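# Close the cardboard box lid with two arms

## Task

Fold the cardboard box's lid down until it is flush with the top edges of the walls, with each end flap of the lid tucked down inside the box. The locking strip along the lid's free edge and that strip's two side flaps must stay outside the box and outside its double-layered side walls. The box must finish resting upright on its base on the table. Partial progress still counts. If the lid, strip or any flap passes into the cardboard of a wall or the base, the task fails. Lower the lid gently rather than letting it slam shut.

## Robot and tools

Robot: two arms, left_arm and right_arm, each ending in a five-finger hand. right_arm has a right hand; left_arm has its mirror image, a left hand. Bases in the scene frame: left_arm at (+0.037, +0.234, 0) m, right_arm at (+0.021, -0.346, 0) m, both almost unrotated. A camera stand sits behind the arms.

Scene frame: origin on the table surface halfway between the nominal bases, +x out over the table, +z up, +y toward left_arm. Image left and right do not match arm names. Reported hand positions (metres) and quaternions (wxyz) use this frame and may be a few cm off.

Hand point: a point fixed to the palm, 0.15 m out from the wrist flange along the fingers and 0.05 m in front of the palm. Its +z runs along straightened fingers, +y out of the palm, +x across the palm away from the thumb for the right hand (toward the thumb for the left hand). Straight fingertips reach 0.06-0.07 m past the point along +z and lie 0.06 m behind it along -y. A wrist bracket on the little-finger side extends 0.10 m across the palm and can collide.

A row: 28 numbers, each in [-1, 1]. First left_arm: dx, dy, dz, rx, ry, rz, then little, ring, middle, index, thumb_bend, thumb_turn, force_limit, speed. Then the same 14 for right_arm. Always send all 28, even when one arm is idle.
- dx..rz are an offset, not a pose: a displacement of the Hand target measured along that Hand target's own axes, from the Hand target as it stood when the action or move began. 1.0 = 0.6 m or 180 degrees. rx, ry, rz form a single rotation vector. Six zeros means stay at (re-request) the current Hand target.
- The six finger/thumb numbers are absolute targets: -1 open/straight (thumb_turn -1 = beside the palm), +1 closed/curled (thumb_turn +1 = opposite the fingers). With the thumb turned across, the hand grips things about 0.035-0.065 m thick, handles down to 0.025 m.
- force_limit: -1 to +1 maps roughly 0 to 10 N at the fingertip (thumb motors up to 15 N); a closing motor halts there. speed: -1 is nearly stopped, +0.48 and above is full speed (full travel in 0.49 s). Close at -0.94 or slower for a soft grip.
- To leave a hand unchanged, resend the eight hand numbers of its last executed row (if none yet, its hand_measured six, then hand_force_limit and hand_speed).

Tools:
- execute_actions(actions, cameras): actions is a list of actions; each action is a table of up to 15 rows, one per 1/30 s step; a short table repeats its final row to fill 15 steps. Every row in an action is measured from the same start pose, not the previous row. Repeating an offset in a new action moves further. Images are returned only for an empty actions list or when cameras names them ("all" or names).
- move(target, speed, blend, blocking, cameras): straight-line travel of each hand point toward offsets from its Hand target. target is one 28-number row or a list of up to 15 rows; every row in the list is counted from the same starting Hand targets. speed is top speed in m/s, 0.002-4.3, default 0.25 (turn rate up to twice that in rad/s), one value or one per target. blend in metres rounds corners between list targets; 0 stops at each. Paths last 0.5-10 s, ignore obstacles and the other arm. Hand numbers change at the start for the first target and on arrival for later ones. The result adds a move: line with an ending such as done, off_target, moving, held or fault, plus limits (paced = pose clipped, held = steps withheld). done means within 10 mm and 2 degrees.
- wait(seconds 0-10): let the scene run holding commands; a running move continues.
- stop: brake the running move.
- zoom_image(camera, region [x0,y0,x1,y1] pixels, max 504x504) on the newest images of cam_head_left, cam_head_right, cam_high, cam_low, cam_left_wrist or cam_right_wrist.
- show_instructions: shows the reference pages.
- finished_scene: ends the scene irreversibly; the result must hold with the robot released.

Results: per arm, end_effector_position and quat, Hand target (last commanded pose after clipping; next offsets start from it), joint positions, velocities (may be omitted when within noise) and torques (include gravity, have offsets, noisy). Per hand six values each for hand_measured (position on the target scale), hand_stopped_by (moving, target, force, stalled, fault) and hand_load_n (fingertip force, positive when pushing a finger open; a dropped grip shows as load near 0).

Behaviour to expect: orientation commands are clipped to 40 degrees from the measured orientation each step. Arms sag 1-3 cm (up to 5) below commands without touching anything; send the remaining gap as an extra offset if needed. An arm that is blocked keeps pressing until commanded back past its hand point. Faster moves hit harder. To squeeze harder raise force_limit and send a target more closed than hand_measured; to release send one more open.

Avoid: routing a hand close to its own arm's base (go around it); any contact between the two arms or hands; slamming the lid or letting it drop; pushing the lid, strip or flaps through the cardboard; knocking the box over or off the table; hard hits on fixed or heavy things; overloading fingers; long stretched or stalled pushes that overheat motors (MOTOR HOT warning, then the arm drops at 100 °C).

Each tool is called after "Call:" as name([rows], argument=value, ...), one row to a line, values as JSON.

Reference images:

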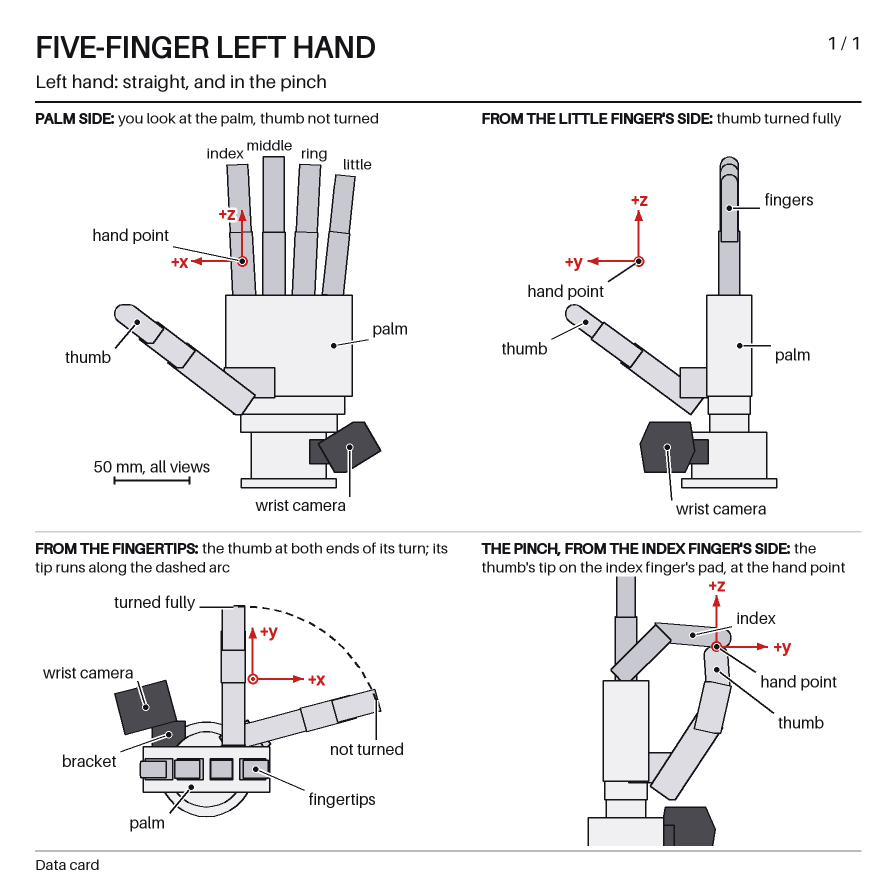

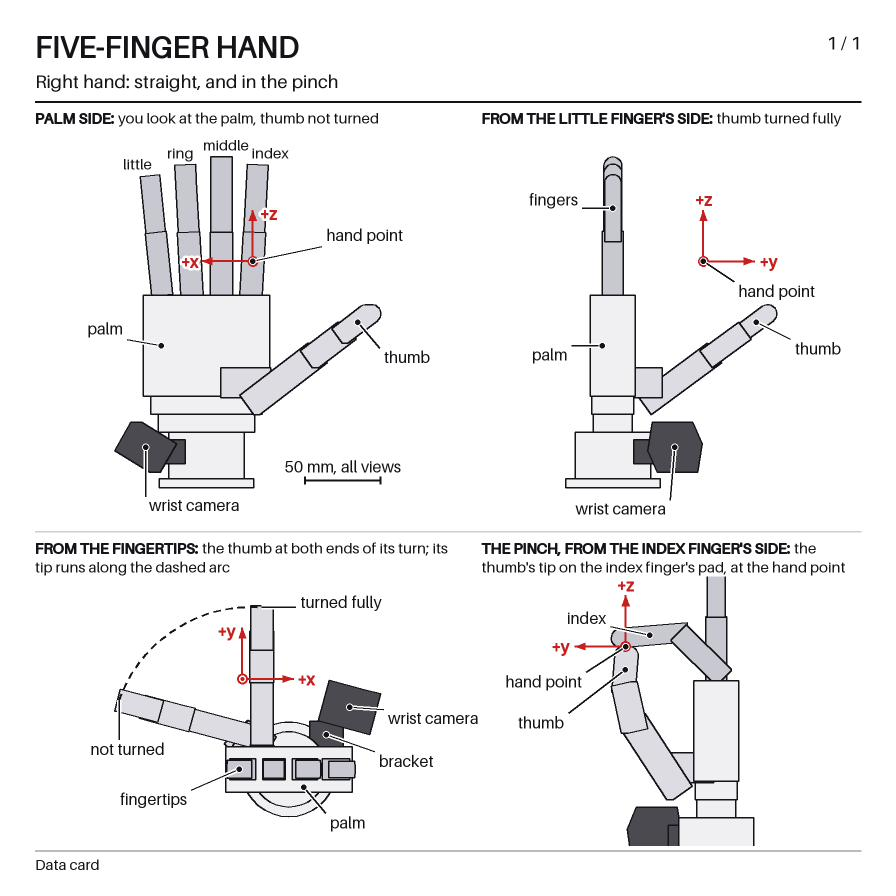

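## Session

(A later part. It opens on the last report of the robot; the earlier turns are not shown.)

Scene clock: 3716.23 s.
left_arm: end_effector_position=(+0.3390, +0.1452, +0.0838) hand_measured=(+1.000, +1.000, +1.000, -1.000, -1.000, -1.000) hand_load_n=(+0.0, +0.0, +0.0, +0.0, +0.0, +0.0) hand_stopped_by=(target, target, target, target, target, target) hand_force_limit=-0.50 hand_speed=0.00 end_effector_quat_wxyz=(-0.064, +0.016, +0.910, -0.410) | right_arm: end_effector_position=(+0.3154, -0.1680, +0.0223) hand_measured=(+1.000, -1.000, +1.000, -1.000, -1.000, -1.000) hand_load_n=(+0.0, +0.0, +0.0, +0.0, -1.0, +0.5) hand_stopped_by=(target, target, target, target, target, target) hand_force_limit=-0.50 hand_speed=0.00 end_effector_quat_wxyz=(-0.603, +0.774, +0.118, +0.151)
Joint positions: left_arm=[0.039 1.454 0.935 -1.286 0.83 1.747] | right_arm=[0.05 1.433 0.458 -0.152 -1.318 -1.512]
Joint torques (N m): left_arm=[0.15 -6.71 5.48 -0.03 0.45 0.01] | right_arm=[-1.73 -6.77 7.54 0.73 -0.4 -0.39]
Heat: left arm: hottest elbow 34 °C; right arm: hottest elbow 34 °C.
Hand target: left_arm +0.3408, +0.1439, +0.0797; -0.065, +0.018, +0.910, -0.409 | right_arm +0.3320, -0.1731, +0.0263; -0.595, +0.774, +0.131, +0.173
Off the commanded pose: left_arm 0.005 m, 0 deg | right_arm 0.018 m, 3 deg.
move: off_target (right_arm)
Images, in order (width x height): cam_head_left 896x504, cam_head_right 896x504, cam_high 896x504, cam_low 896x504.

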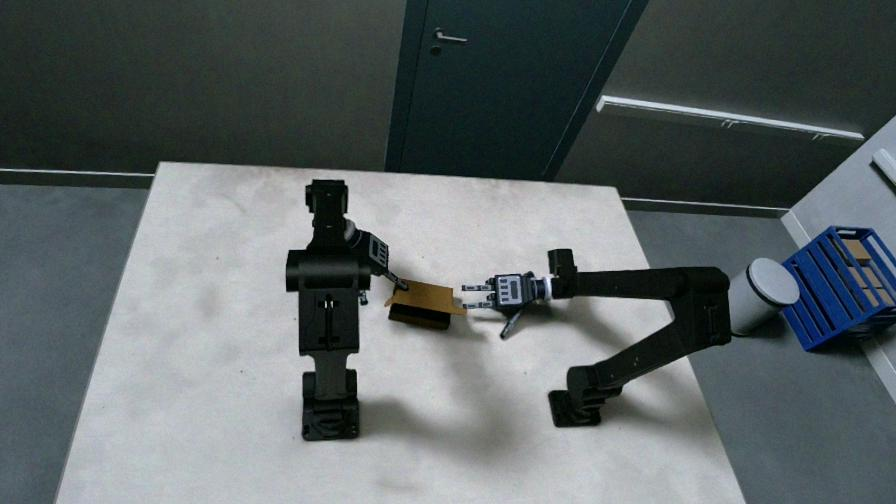

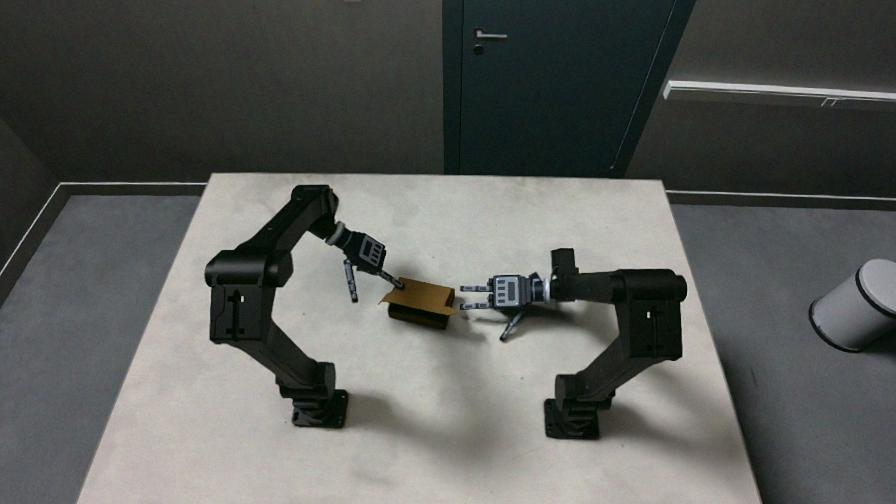

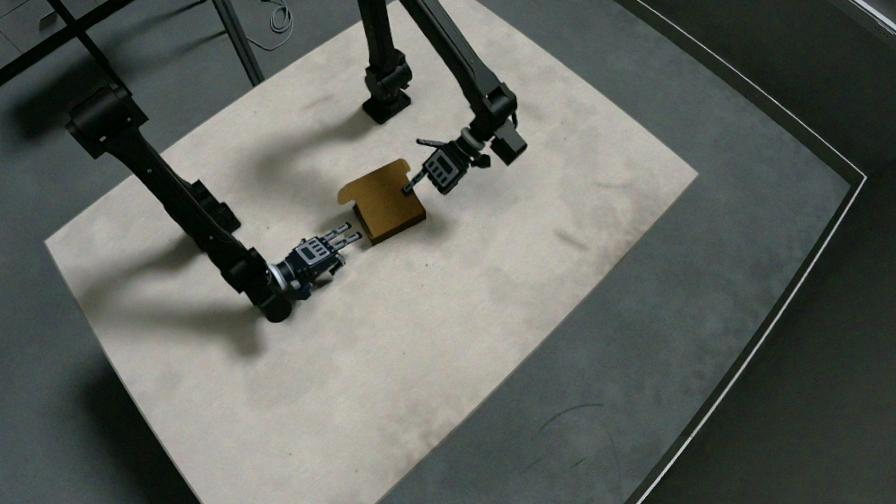

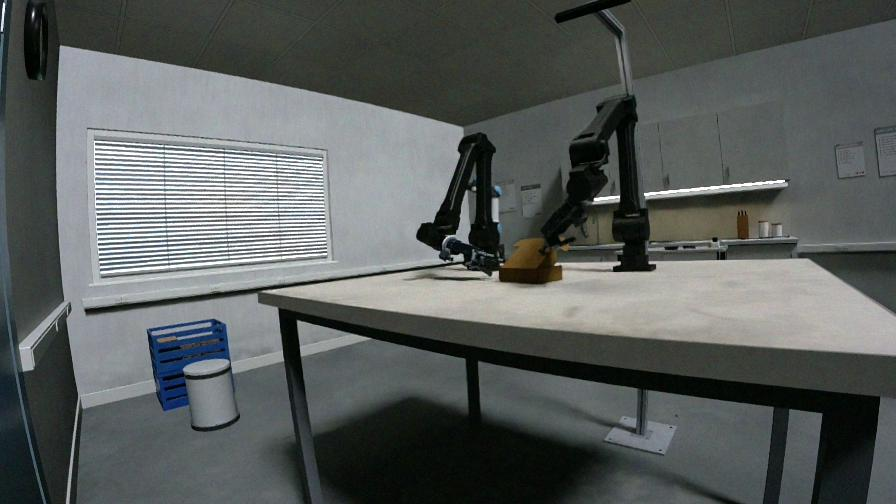

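Call:
move(target=[-0.0035,0.0249,0.0219,0,0,0,1,1,1,-1,-1,-1,-0.5,0,0,0.0215,-0.0805,0,0,0,1,-1,1,-1,-1,-1,-0.5,0], speed=0.03, cameras=["cam_head_left","cam_head_right","cam_high","cam_low"])

Call:
zoom_image(camera="cam_head_left", region=[365, 245, 475, 335])

Call:
zoom_image(camera="cam_high", region=[320, 130, 460, 250])

Call:
zoom_image(camera="cam_low", region=[470, 200, 590, 290])

Scene clock: 3737.63 s.
left_arm: end_effector_position=(+0.3385, +0.1451, +0.0643) hand_measured=(+1.000, +1.000, +1.000, -1.000, -1.000, -1.000) hand_load_n=(+0.0, +0.0, +0.0, +0.0, -0.5, -0.5) hand_stopped_by=(target, target, target, target, target, target) hand_force_limit=-0.50 hand_speed=0.00 end_effector_quat_wxyz=(-0.065, +0.015, +0.910, -0.410) | right_arm: end_effector_position=(+0.3188, -0.2172, +0.0245) hand_measured=(+1.000, -1.000, +1.000, -1.000, -1.000, -1.000) hand_load_n=(+0.0, +0.0, +0.0, +0.0, +0.0, +0.0) hand_stopped_by=(target, target, target, target, target, target) hand_force_limit=-0.50 hand_speed=0.00 end_effector_quat_wxyz=(-0.592, +0.779, +0.119, +0.171)
Joint positions: left_arm=[0.039 1.484 0.907 -1.231 0.831 1.747] | right_arm=[-0.116 1.48 0.564 -0.735 -1.326 -2.087]
Joint torques (N m): left_arm=[0.21 -6.65 5.53 -0.01 0.44 0.01] | right_arm=[-1.55 -6.07 7.76 -0.08 -0.76 -0.18]
Heat: left arm: hottest elbow 34 °C; right arm: hottest elbow 34 °C.
Hand target: left_arm +0.3408, +0.1439, +0.0597; -0.065, +0.018, +0.910, -0.409 | right_arm +0.3318, -0.2231, +0.0262; -0.595, +0.774, +0.131, +0.172
Off the commanded pose: left_arm 0.005 m, 0 deg | right_arm 0.014 m, 1 deg.
joint sent to its limit (right arm) — joint 6 (wrist roll), lower limit. The joint targets still meet the commanded pose.
move: off_target (right_arm)
Images, in order (width x height): cam_head_left 896x504, cam_head_right 896x504, cam_high 896x504, cam_low 896x504.

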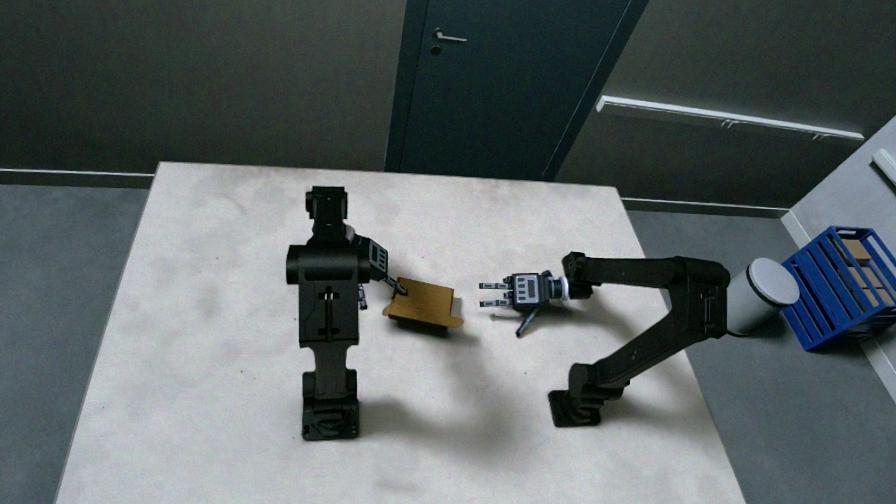

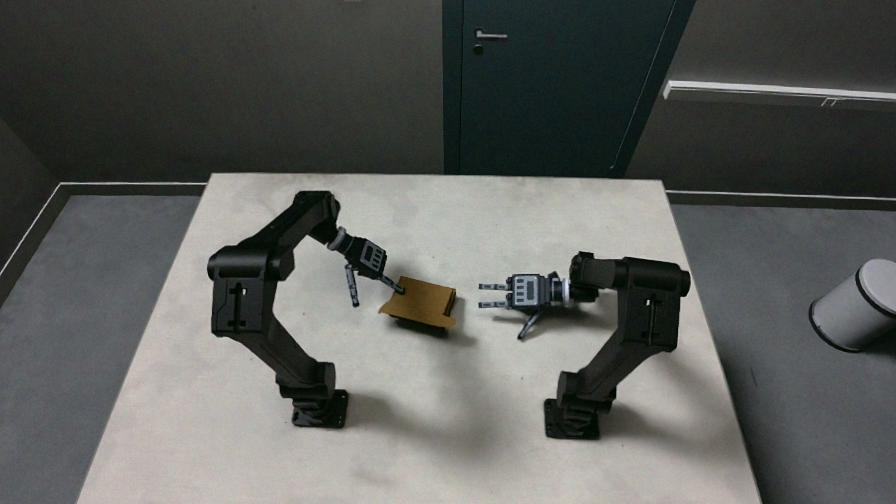

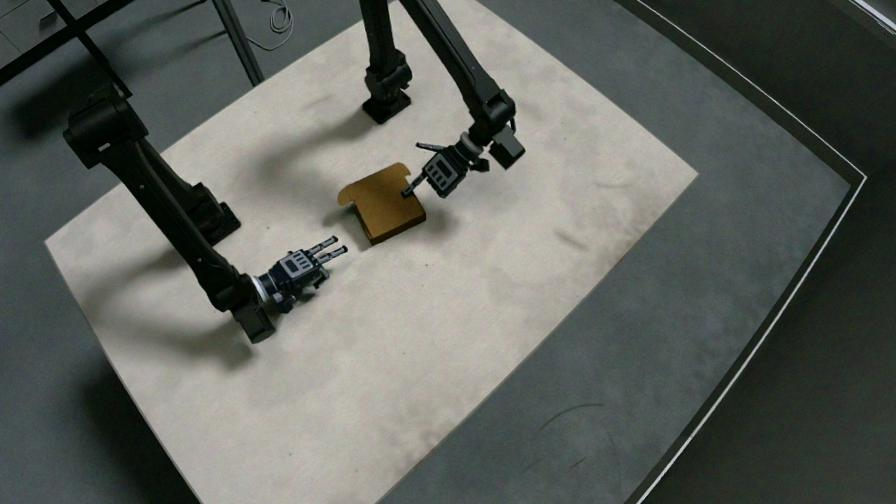

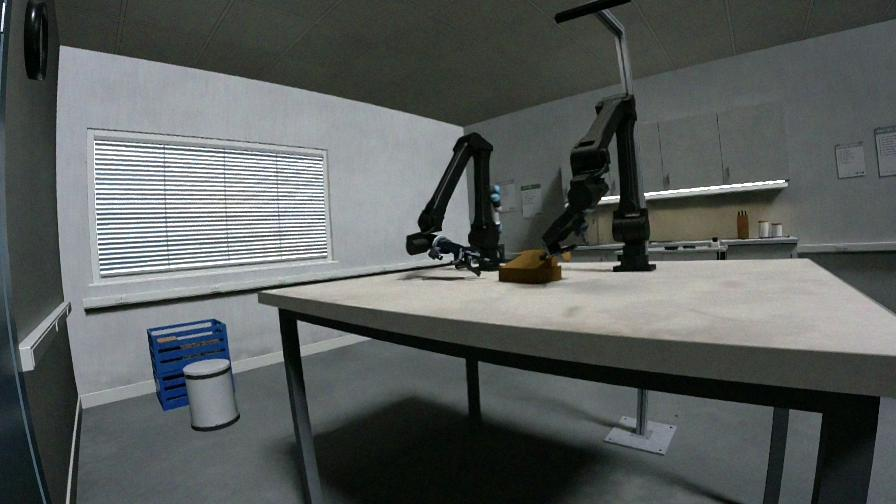

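Scaled by 4.582 from the camera's 896x504 image, which has a finer 1280x720 frame.

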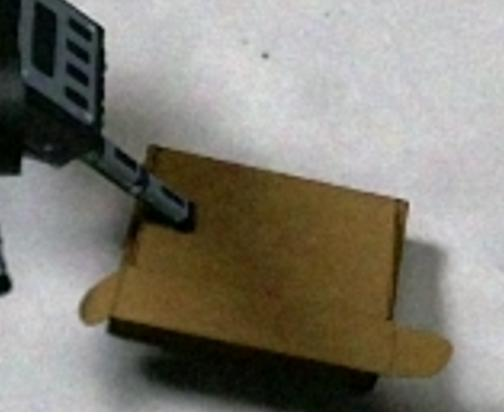

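Scaled by 3.600 from the camera's 896x504 image, which has a finer 1280x720 frame.

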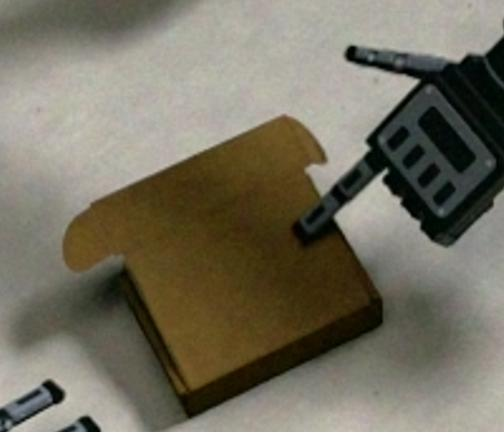

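Scaled by 4.200 from the camera's 896x504 image, which has a finer 1280x720 frame.

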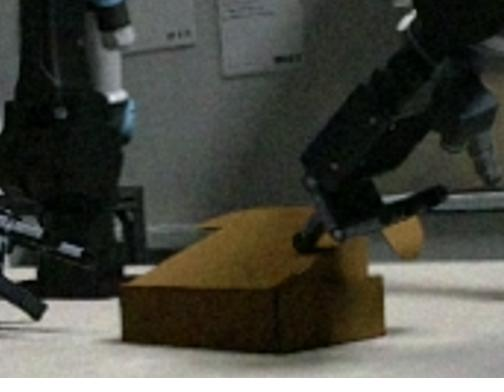

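Call:
move(target=[-0.0014,0.01,0.0088,0,0,0,1,1,1,-1,-1,-1,-0.5,0,0,0,0,0,0,0,1,-1,1,-1,-1,-1,-0.5,0], speed=0.02, cameras=["cam_head_left","cam_head_right","cam_high","cam_low"])

Call:
zoom_image(camera="cam_head_left", region=[365, 245, 475, 335])

Call:
zoom_image(camera="cam_high", region=[320, 130, 460, 250])

Call:
zoom_image(camera="cam_low", region=[470, 200, 590, 290])

Scene clock: 3750.57 s.
left_arm: end_effector_position=(+0.3383, +0.1451, +0.0561) hand_measured=(+1.000, +1.000, +1.000, -1.000, -1.000, -1.000) hand_load_n=(+0.0, +0.0, +0.0, +0.0, -0.5, -0.5) hand_stopped_by=(target, target, target, target, target, target) hand_force_limit=-0.50 hand_speed=0.00 end_effector_quat_wxyz=(-0.065, +0.015, +0.910, -0.410) | right_arm: end_effector_position=(+0.3187, -0.2172, +0.0245) hand_measured=(+1.000, -1.000, +1.000, -1.000, -1.000, -1.000) hand_load_n=(+0.0, +0.0, +0.0, +0.0, -0.5, +0.0) hand_stopped_by=(target, target, target, target, target, target) hand_force_limit=-0.50 hand_speed=0.00 end_effector_quat_wxyz=(-0.592, +0.779, +0.119, +0.171)
Joint positions: left_arm=[0.039 1.498 0.896 -1.207 0.831 1.747] | right_arm=[-0.116 1.48 0.564 -0.735 -1.326 -2.087]
Joint torques (N m): left_arm=[-0.03 -6.65 5.41 -0.03 0.45 0.03] | right_arm=[-1.55 -6.01 7.77 -0.06 -0.75 -0.2]
Heat: left arm: hottest elbow 34 °C; right arm: hottest elbow 34 °C.
Hand target: left_arm +0.3406, +0.1439, +0.0515; -0.066, +0.018, +0.910, -0.409 | right_arm +0.3317, -0.2231, +0.0262; -0.595, +0.774, +0.131, +0.172
Off the commanded pose: left_arm 0.005 m, 0 deg | right_arm 0.014 m, 2 deg.
joint sent to its limit (right arm) — joint 6 (wrist roll), lower limit. The joint targets still meet the commanded pose.
move: off_target (right_arm)
Images, in order (width x height): cam_head_left 896x504, cam_head_right 896x504, cam_high 896x504, cam_low 896x504.

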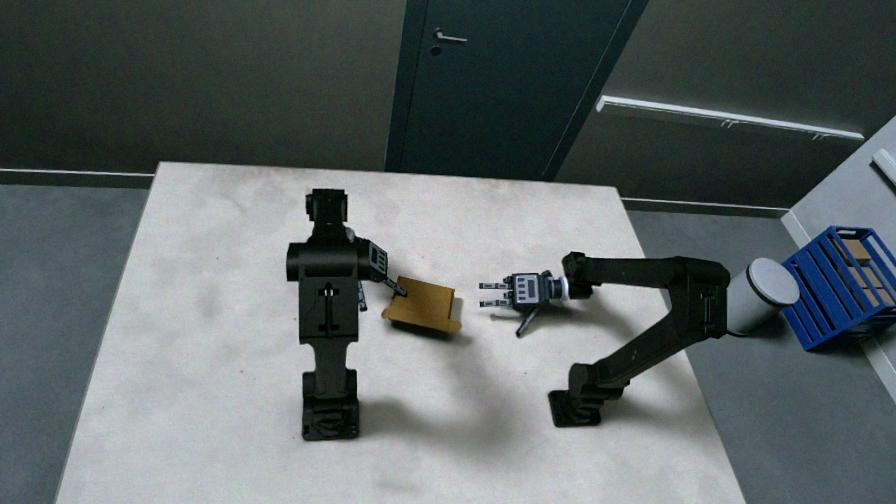

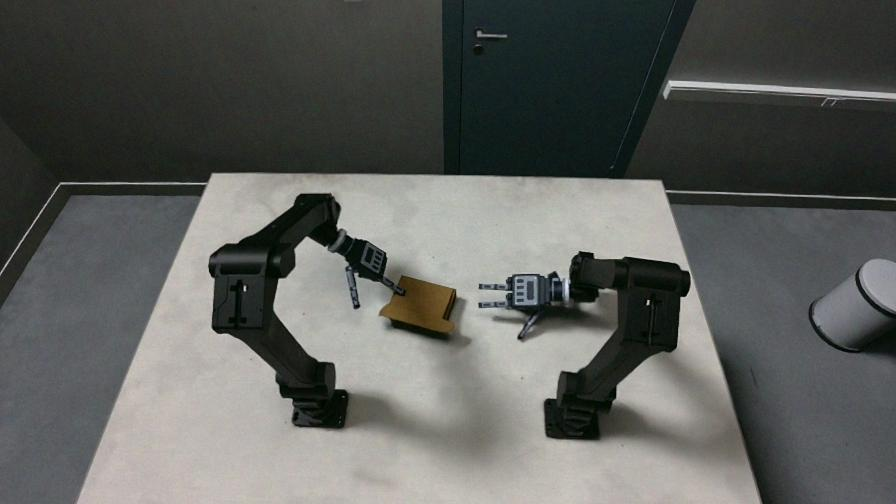

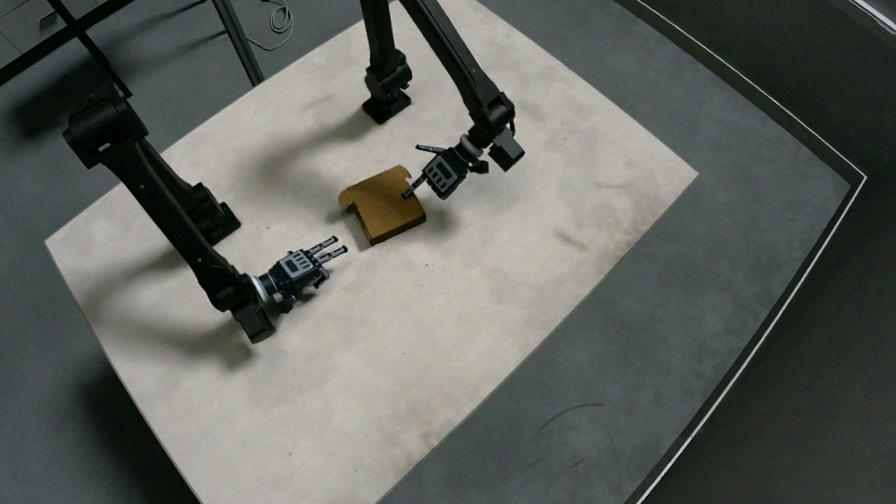

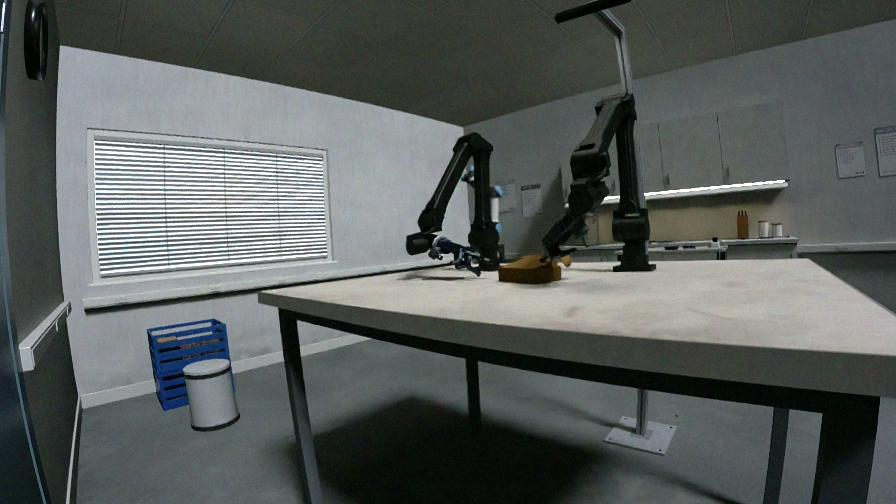

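Scaled by 4.582 from the camera's 896x504 image, which has a finer 1280x720 frame.

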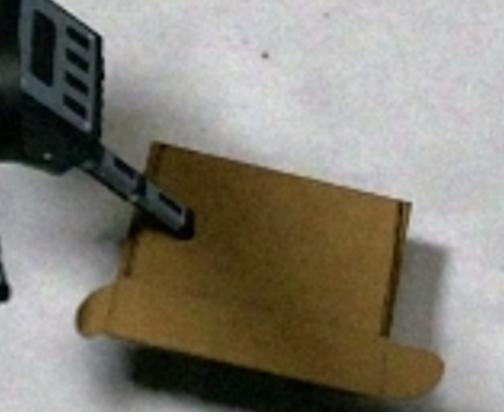

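Scaled by 3.600 from the camera's 896x504 image, which has a finer 1280x720 frame.

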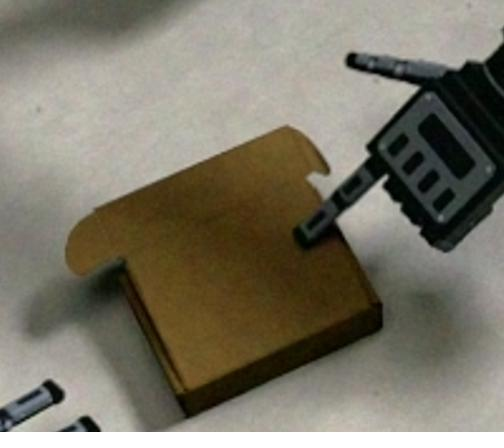

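Scaled by 4.200 from the camera's 896x504 image, which has a finer 1280x720 frame.

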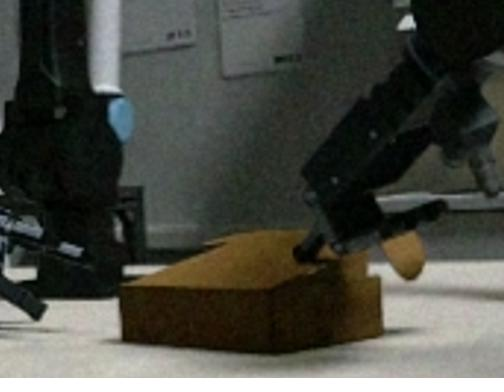

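Call:
move(target=[-0.0011,0.0075,0.0066,0,0,0,1,1,1,-1,-1,-1,-0.5,0,0,0,0,0,0,0,1,-1,1,-1,-1,-1,-0.5,0], speed=0.02, cameras=["cam_head_left","cam_head_right","cam_high","cam_low"])

Call:
zoom_image(camera="cam_head_left", region=[375, 260, 465, 340])

Call:
zoom_image(camera="cam_high", region=[330, 150, 440, 250])

Call:
zoom_image(camera="cam_low", region=[490, 240, 580, 295])

Scene clock: 3769.93 s.
left_arm: end_effector_position=(+0.3389, +0.1450, +0.0507) hand_measured=(+1.000, +1.000, +1.000, -1.000, -1.000, -1.000) hand_load_n=(+0.0, +0.0, +0.0, +0.0, +0.0, +0.0) hand_stopped_by=(target, target, target, target, target, target) hand_force_limit=-0.50 hand_speed=0.00 end_effector_quat_wxyz=(-0.064, +0.015, +0.910, -0.410) | right_arm: end_effector_position=(+0.3187, -0.2172, +0.0245) hand_measured=(+1.000, -1.000, +1.000, -1.000, -1.000, -1.000) hand_load_n=(+0.0, +0.0, +0.0, +0.0, +0.0, +0.0) hand_stopped_by=(target, target, target, target, target, target) hand_force_limit=-0.50 hand_speed=0.00 end_effector_quat_wxyz=(-0.592, +0.779, +0.119, +0.171)
Joint positions: left_arm=[0.039 1.507 0.89 -1.19 0.831 1.747] | right_arm=[-0.116 1.48 0.564 -0.735 -1.326 -2.087]
Joint torques (N m): left_arm=[0.38 -6.95 5.08 0.13 0.43 0.05] | right_arm=[-1.61 -6.07 7.77 -0.03 -0.75 -0.21]
Heat: left arm: hottest elbow 34 °C; right arm: hottest elbow 34 °C.
Hand target: left_arm +0.3408, +0.1439, +0.0456; -0.065, +0.018, +0.910, -0.409 | right_arm +0.3317, -0.2231, +0.0262; -0.595, +0.774, +0.131, +0.172
Off the commanded pose: left_arm 0.006 m, 0 deg | right_arm 0.014 m, 1 deg.
joint sent to its limit (right arm) — joint 6 (wrist roll), lower limit. The joint targets still meet the commanded pose.
move: off_target (right_arm)
Images, in order (width x height): cam_head_left 896x504, cam_head_right 896x504, cam_high 896x504, cam_low 896x504.

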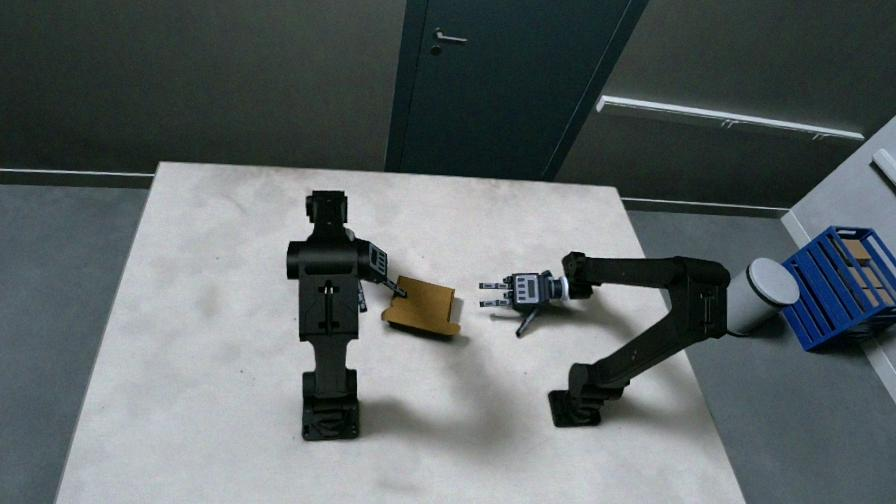

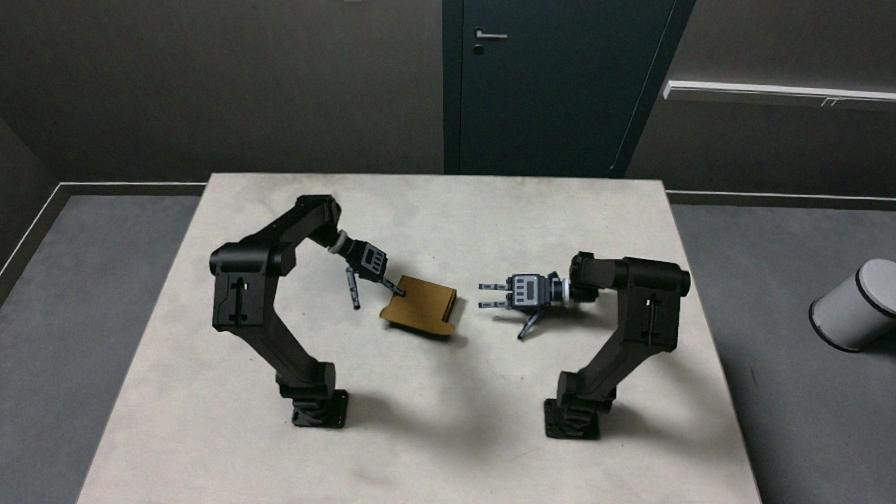

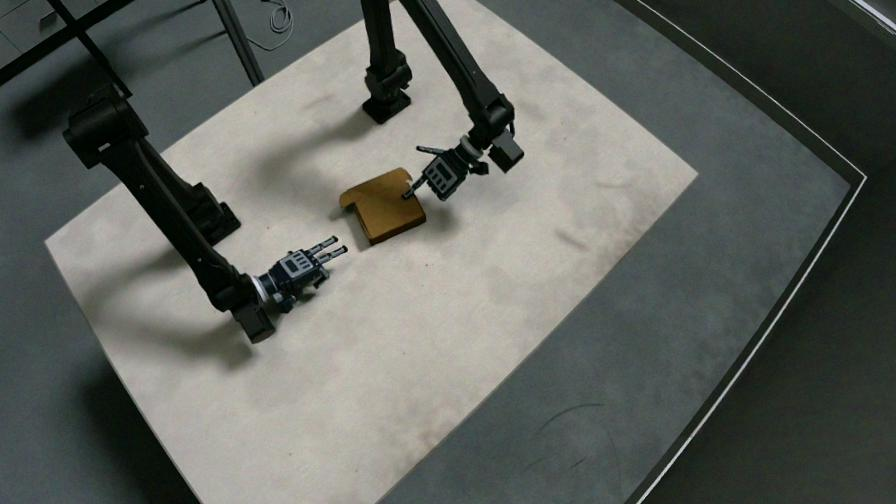

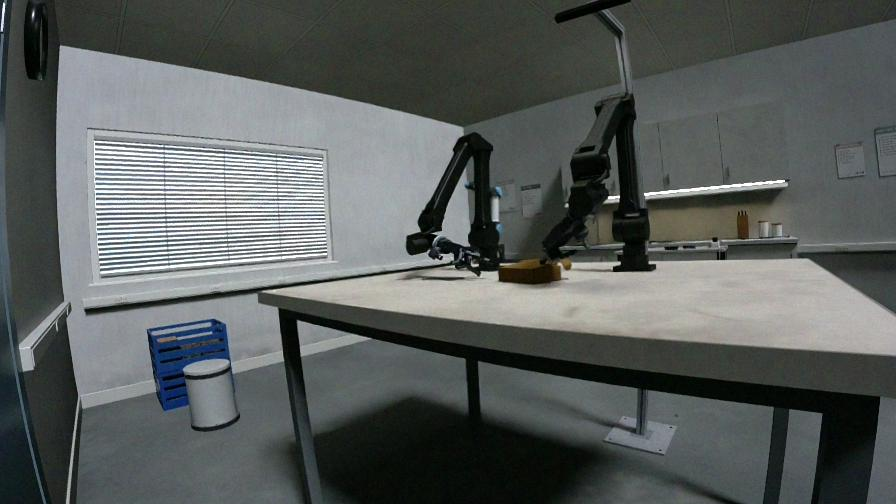

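Scaled by 5.600 from the camera's 896x504 image, which has a finer 1280x720 frame.

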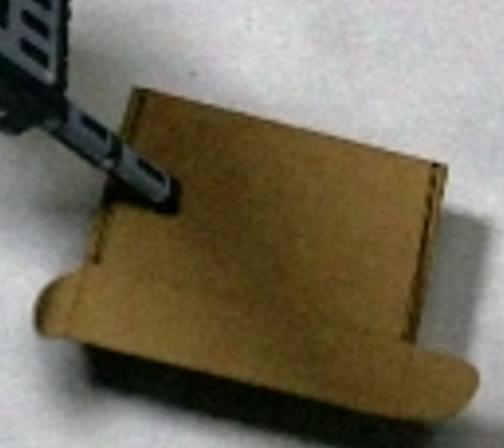

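Scaled by 4.582 from the camera's 896x504 image, which has a finer 1280x720 frame.

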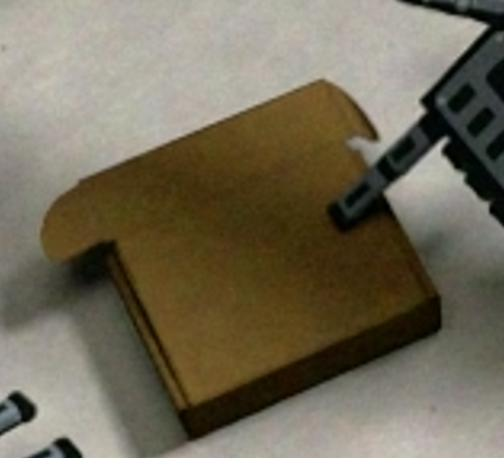

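Scaled by 5.600 from the camera's 896x504 image, which has a finer 1280x720 frame.

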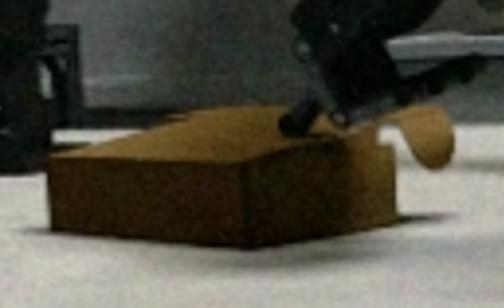

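Call:
move(target=[-0.0009,0.0062,0.0055,0,0,0,1,1,1,-1,-1,-1,-0.5,0,0,0,0,0,0,0,1,-1,1,-1,-1,-1,-0.5,0], speed=0.02, cameras=["cam_head_left","cam_head_right","cam_high","cam_low"])

Call:
zoom_image(camera="cam_head_left", region=[375, 260, 465, 340])

Call:
zoom_image(camera="cam_head_right", region=[370, 260, 470, 345])

Call:
zoom_image(camera="cam_high", region=[330, 150, 440, 250])

Call:
zoom_image(camera="cam_low", region=[490, 240, 580, 295])

Scene clock: 3783.63 s.
left_arm: end_effector_position=(+0.3396, +0.1449, +0.0457) hand_measured=(+1.000, +1.000, +1.000, -1.000, -1.000, -1.000) hand_load_n=(+0.0, +0.0, +0.0, +0.0, -0.5, +0.0) hand_stopped_by=(target, target, target, target, target, target) hand_force_limit=-0.50 hand_speed=0.00 end_effector_quat_wxyz=(-0.063, +0.016, +0.910, -0.410) | right_arm: end_effector_position=(+0.3187, -0.2172, +0.0245) hand_measured=(+1.000, -1.000, +1.000, -1.000, -1.000, -1.000) hand_load_n=(+0.0, +0.0, +0.0, +0.0, -0.5, +0.0) hand_stopped_by=(target, target, target, target, target, target) hand_force_limit=-0.50 hand_speed=0.00 end_effector_quat_wxyz=(-0.592, +0.779, +0.119, +0.171)
Joint positions: left_arm=[0.039 1.516 0.885 -1.174 0.832 1.747] | right_arm=[-0.116 1.48 0.564 -0.735 -1.326 -2.087]
Joint torques (N m): left_arm=[-0.21 -6.95 5.11 0.01 0.42 -0.01] | right_arm=[-1.44 -6.12 7.72 -0.05 -0.75 -0.2]
Heat: left arm: hottest elbow 34 °C; right arm: hottest elbow 34 °C.
Hand target: left_arm +0.3407, +0.1438, +0.0406; -0.065, +0.018, +0.910, -0.409 | right_arm +0.3317, -0.2231, +0.0262; -0.595, +0.774, +0.131, +0.172
Off the commanded pose: left_arm 0.005 m, 0 deg | right_arm 0.014 m, 1 deg.
joint sent to its limit (right arm) — joint 6 (wrist roll), lower limit. The joint targets still meet the commanded pose.
move: off_target (right_arm)
Images, in order (width x height): cam_head_left 896x504, cam_head_right 896x504, cam_high 896x504, cam_low 896x504.

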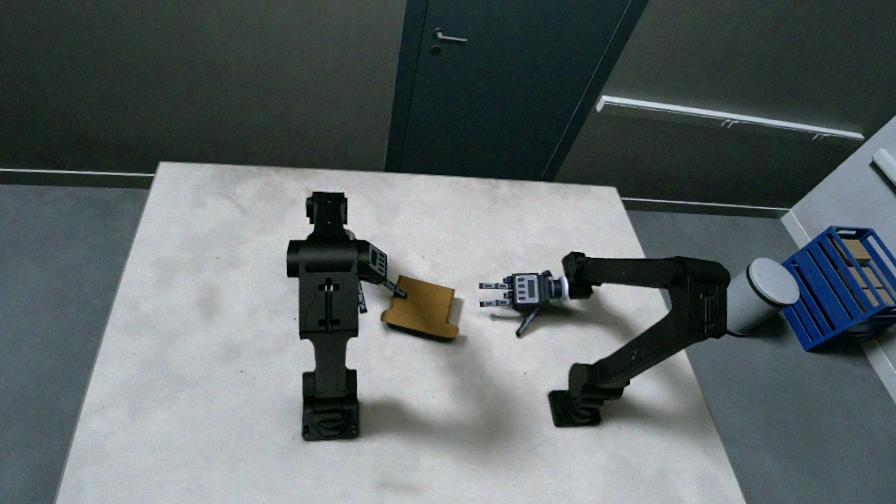

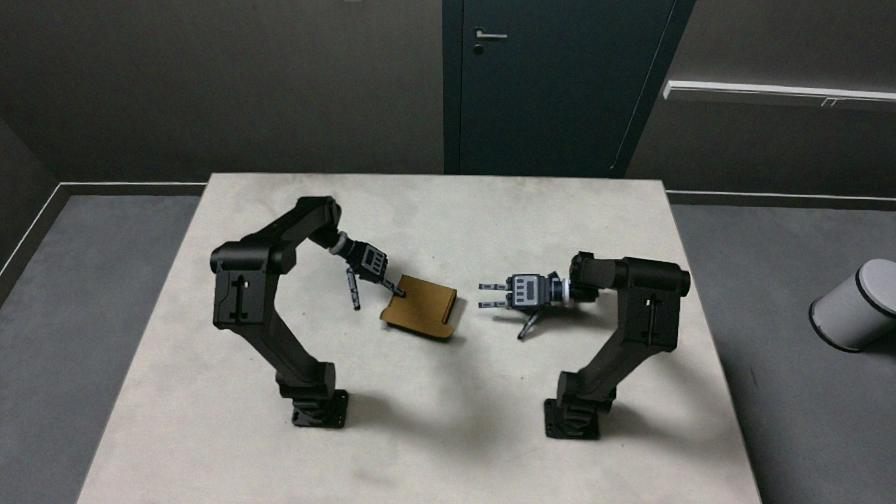

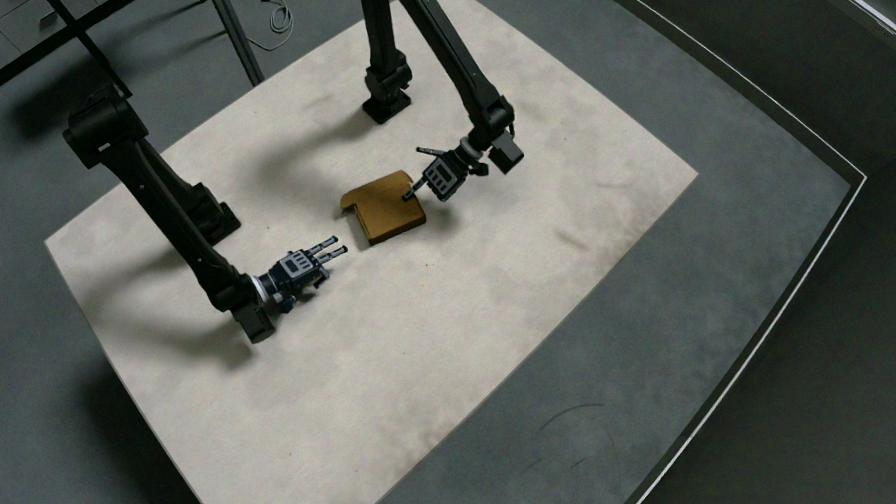

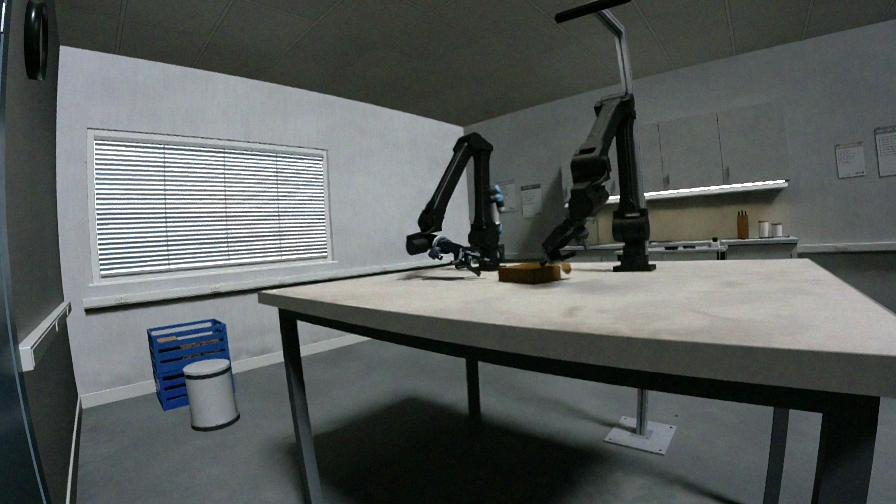

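Scaled by 5.600 from the camera's 896x504 image, which has a finer 1280x720 frame.

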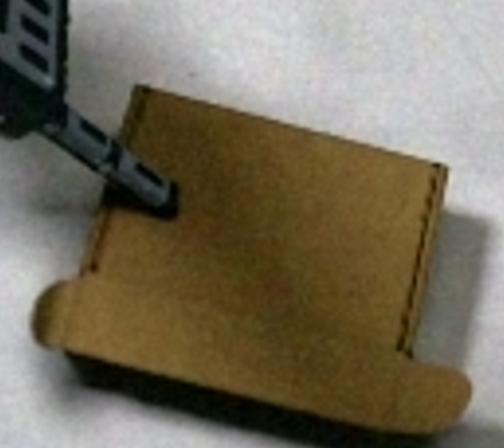

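Scaled by 5.040 from the camera's 896x504 image, which has a finer 1280x720 frame.

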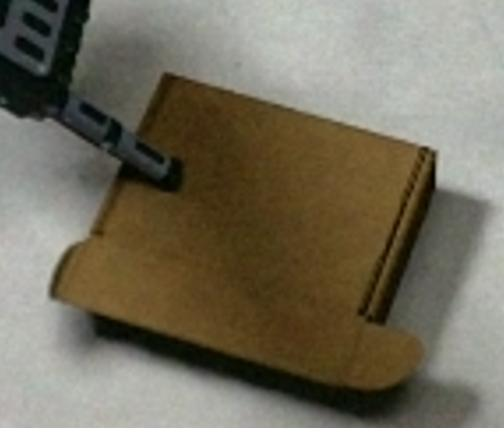

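Scaled by 4.582 from the camera's 896x504 image, which has a finer 1280x720 frame.

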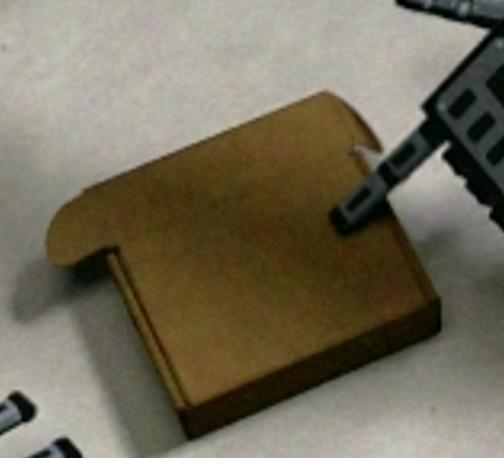

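Scaled by 5.600 from the camera's 896x504 image, which has a finer 1280x720 frame.

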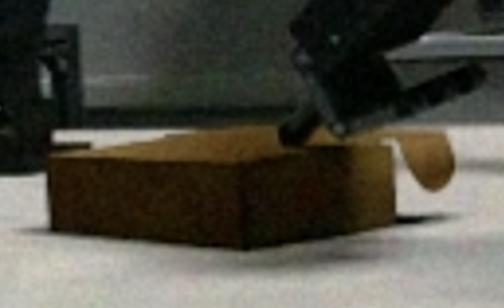

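Call:
zoom_image(camera="cam_low", region=[530, 250, 580, 290])

Scaled by 10.080 from the camera's 896x504 image, which has a finer 1280x720 frame.

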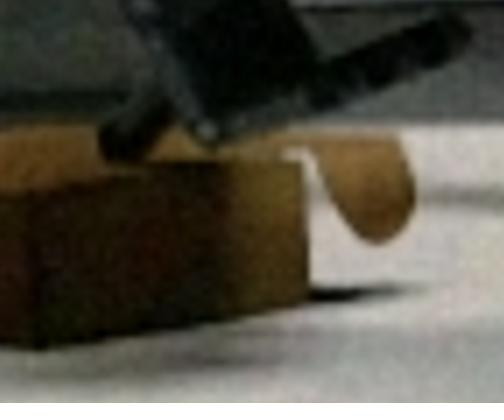

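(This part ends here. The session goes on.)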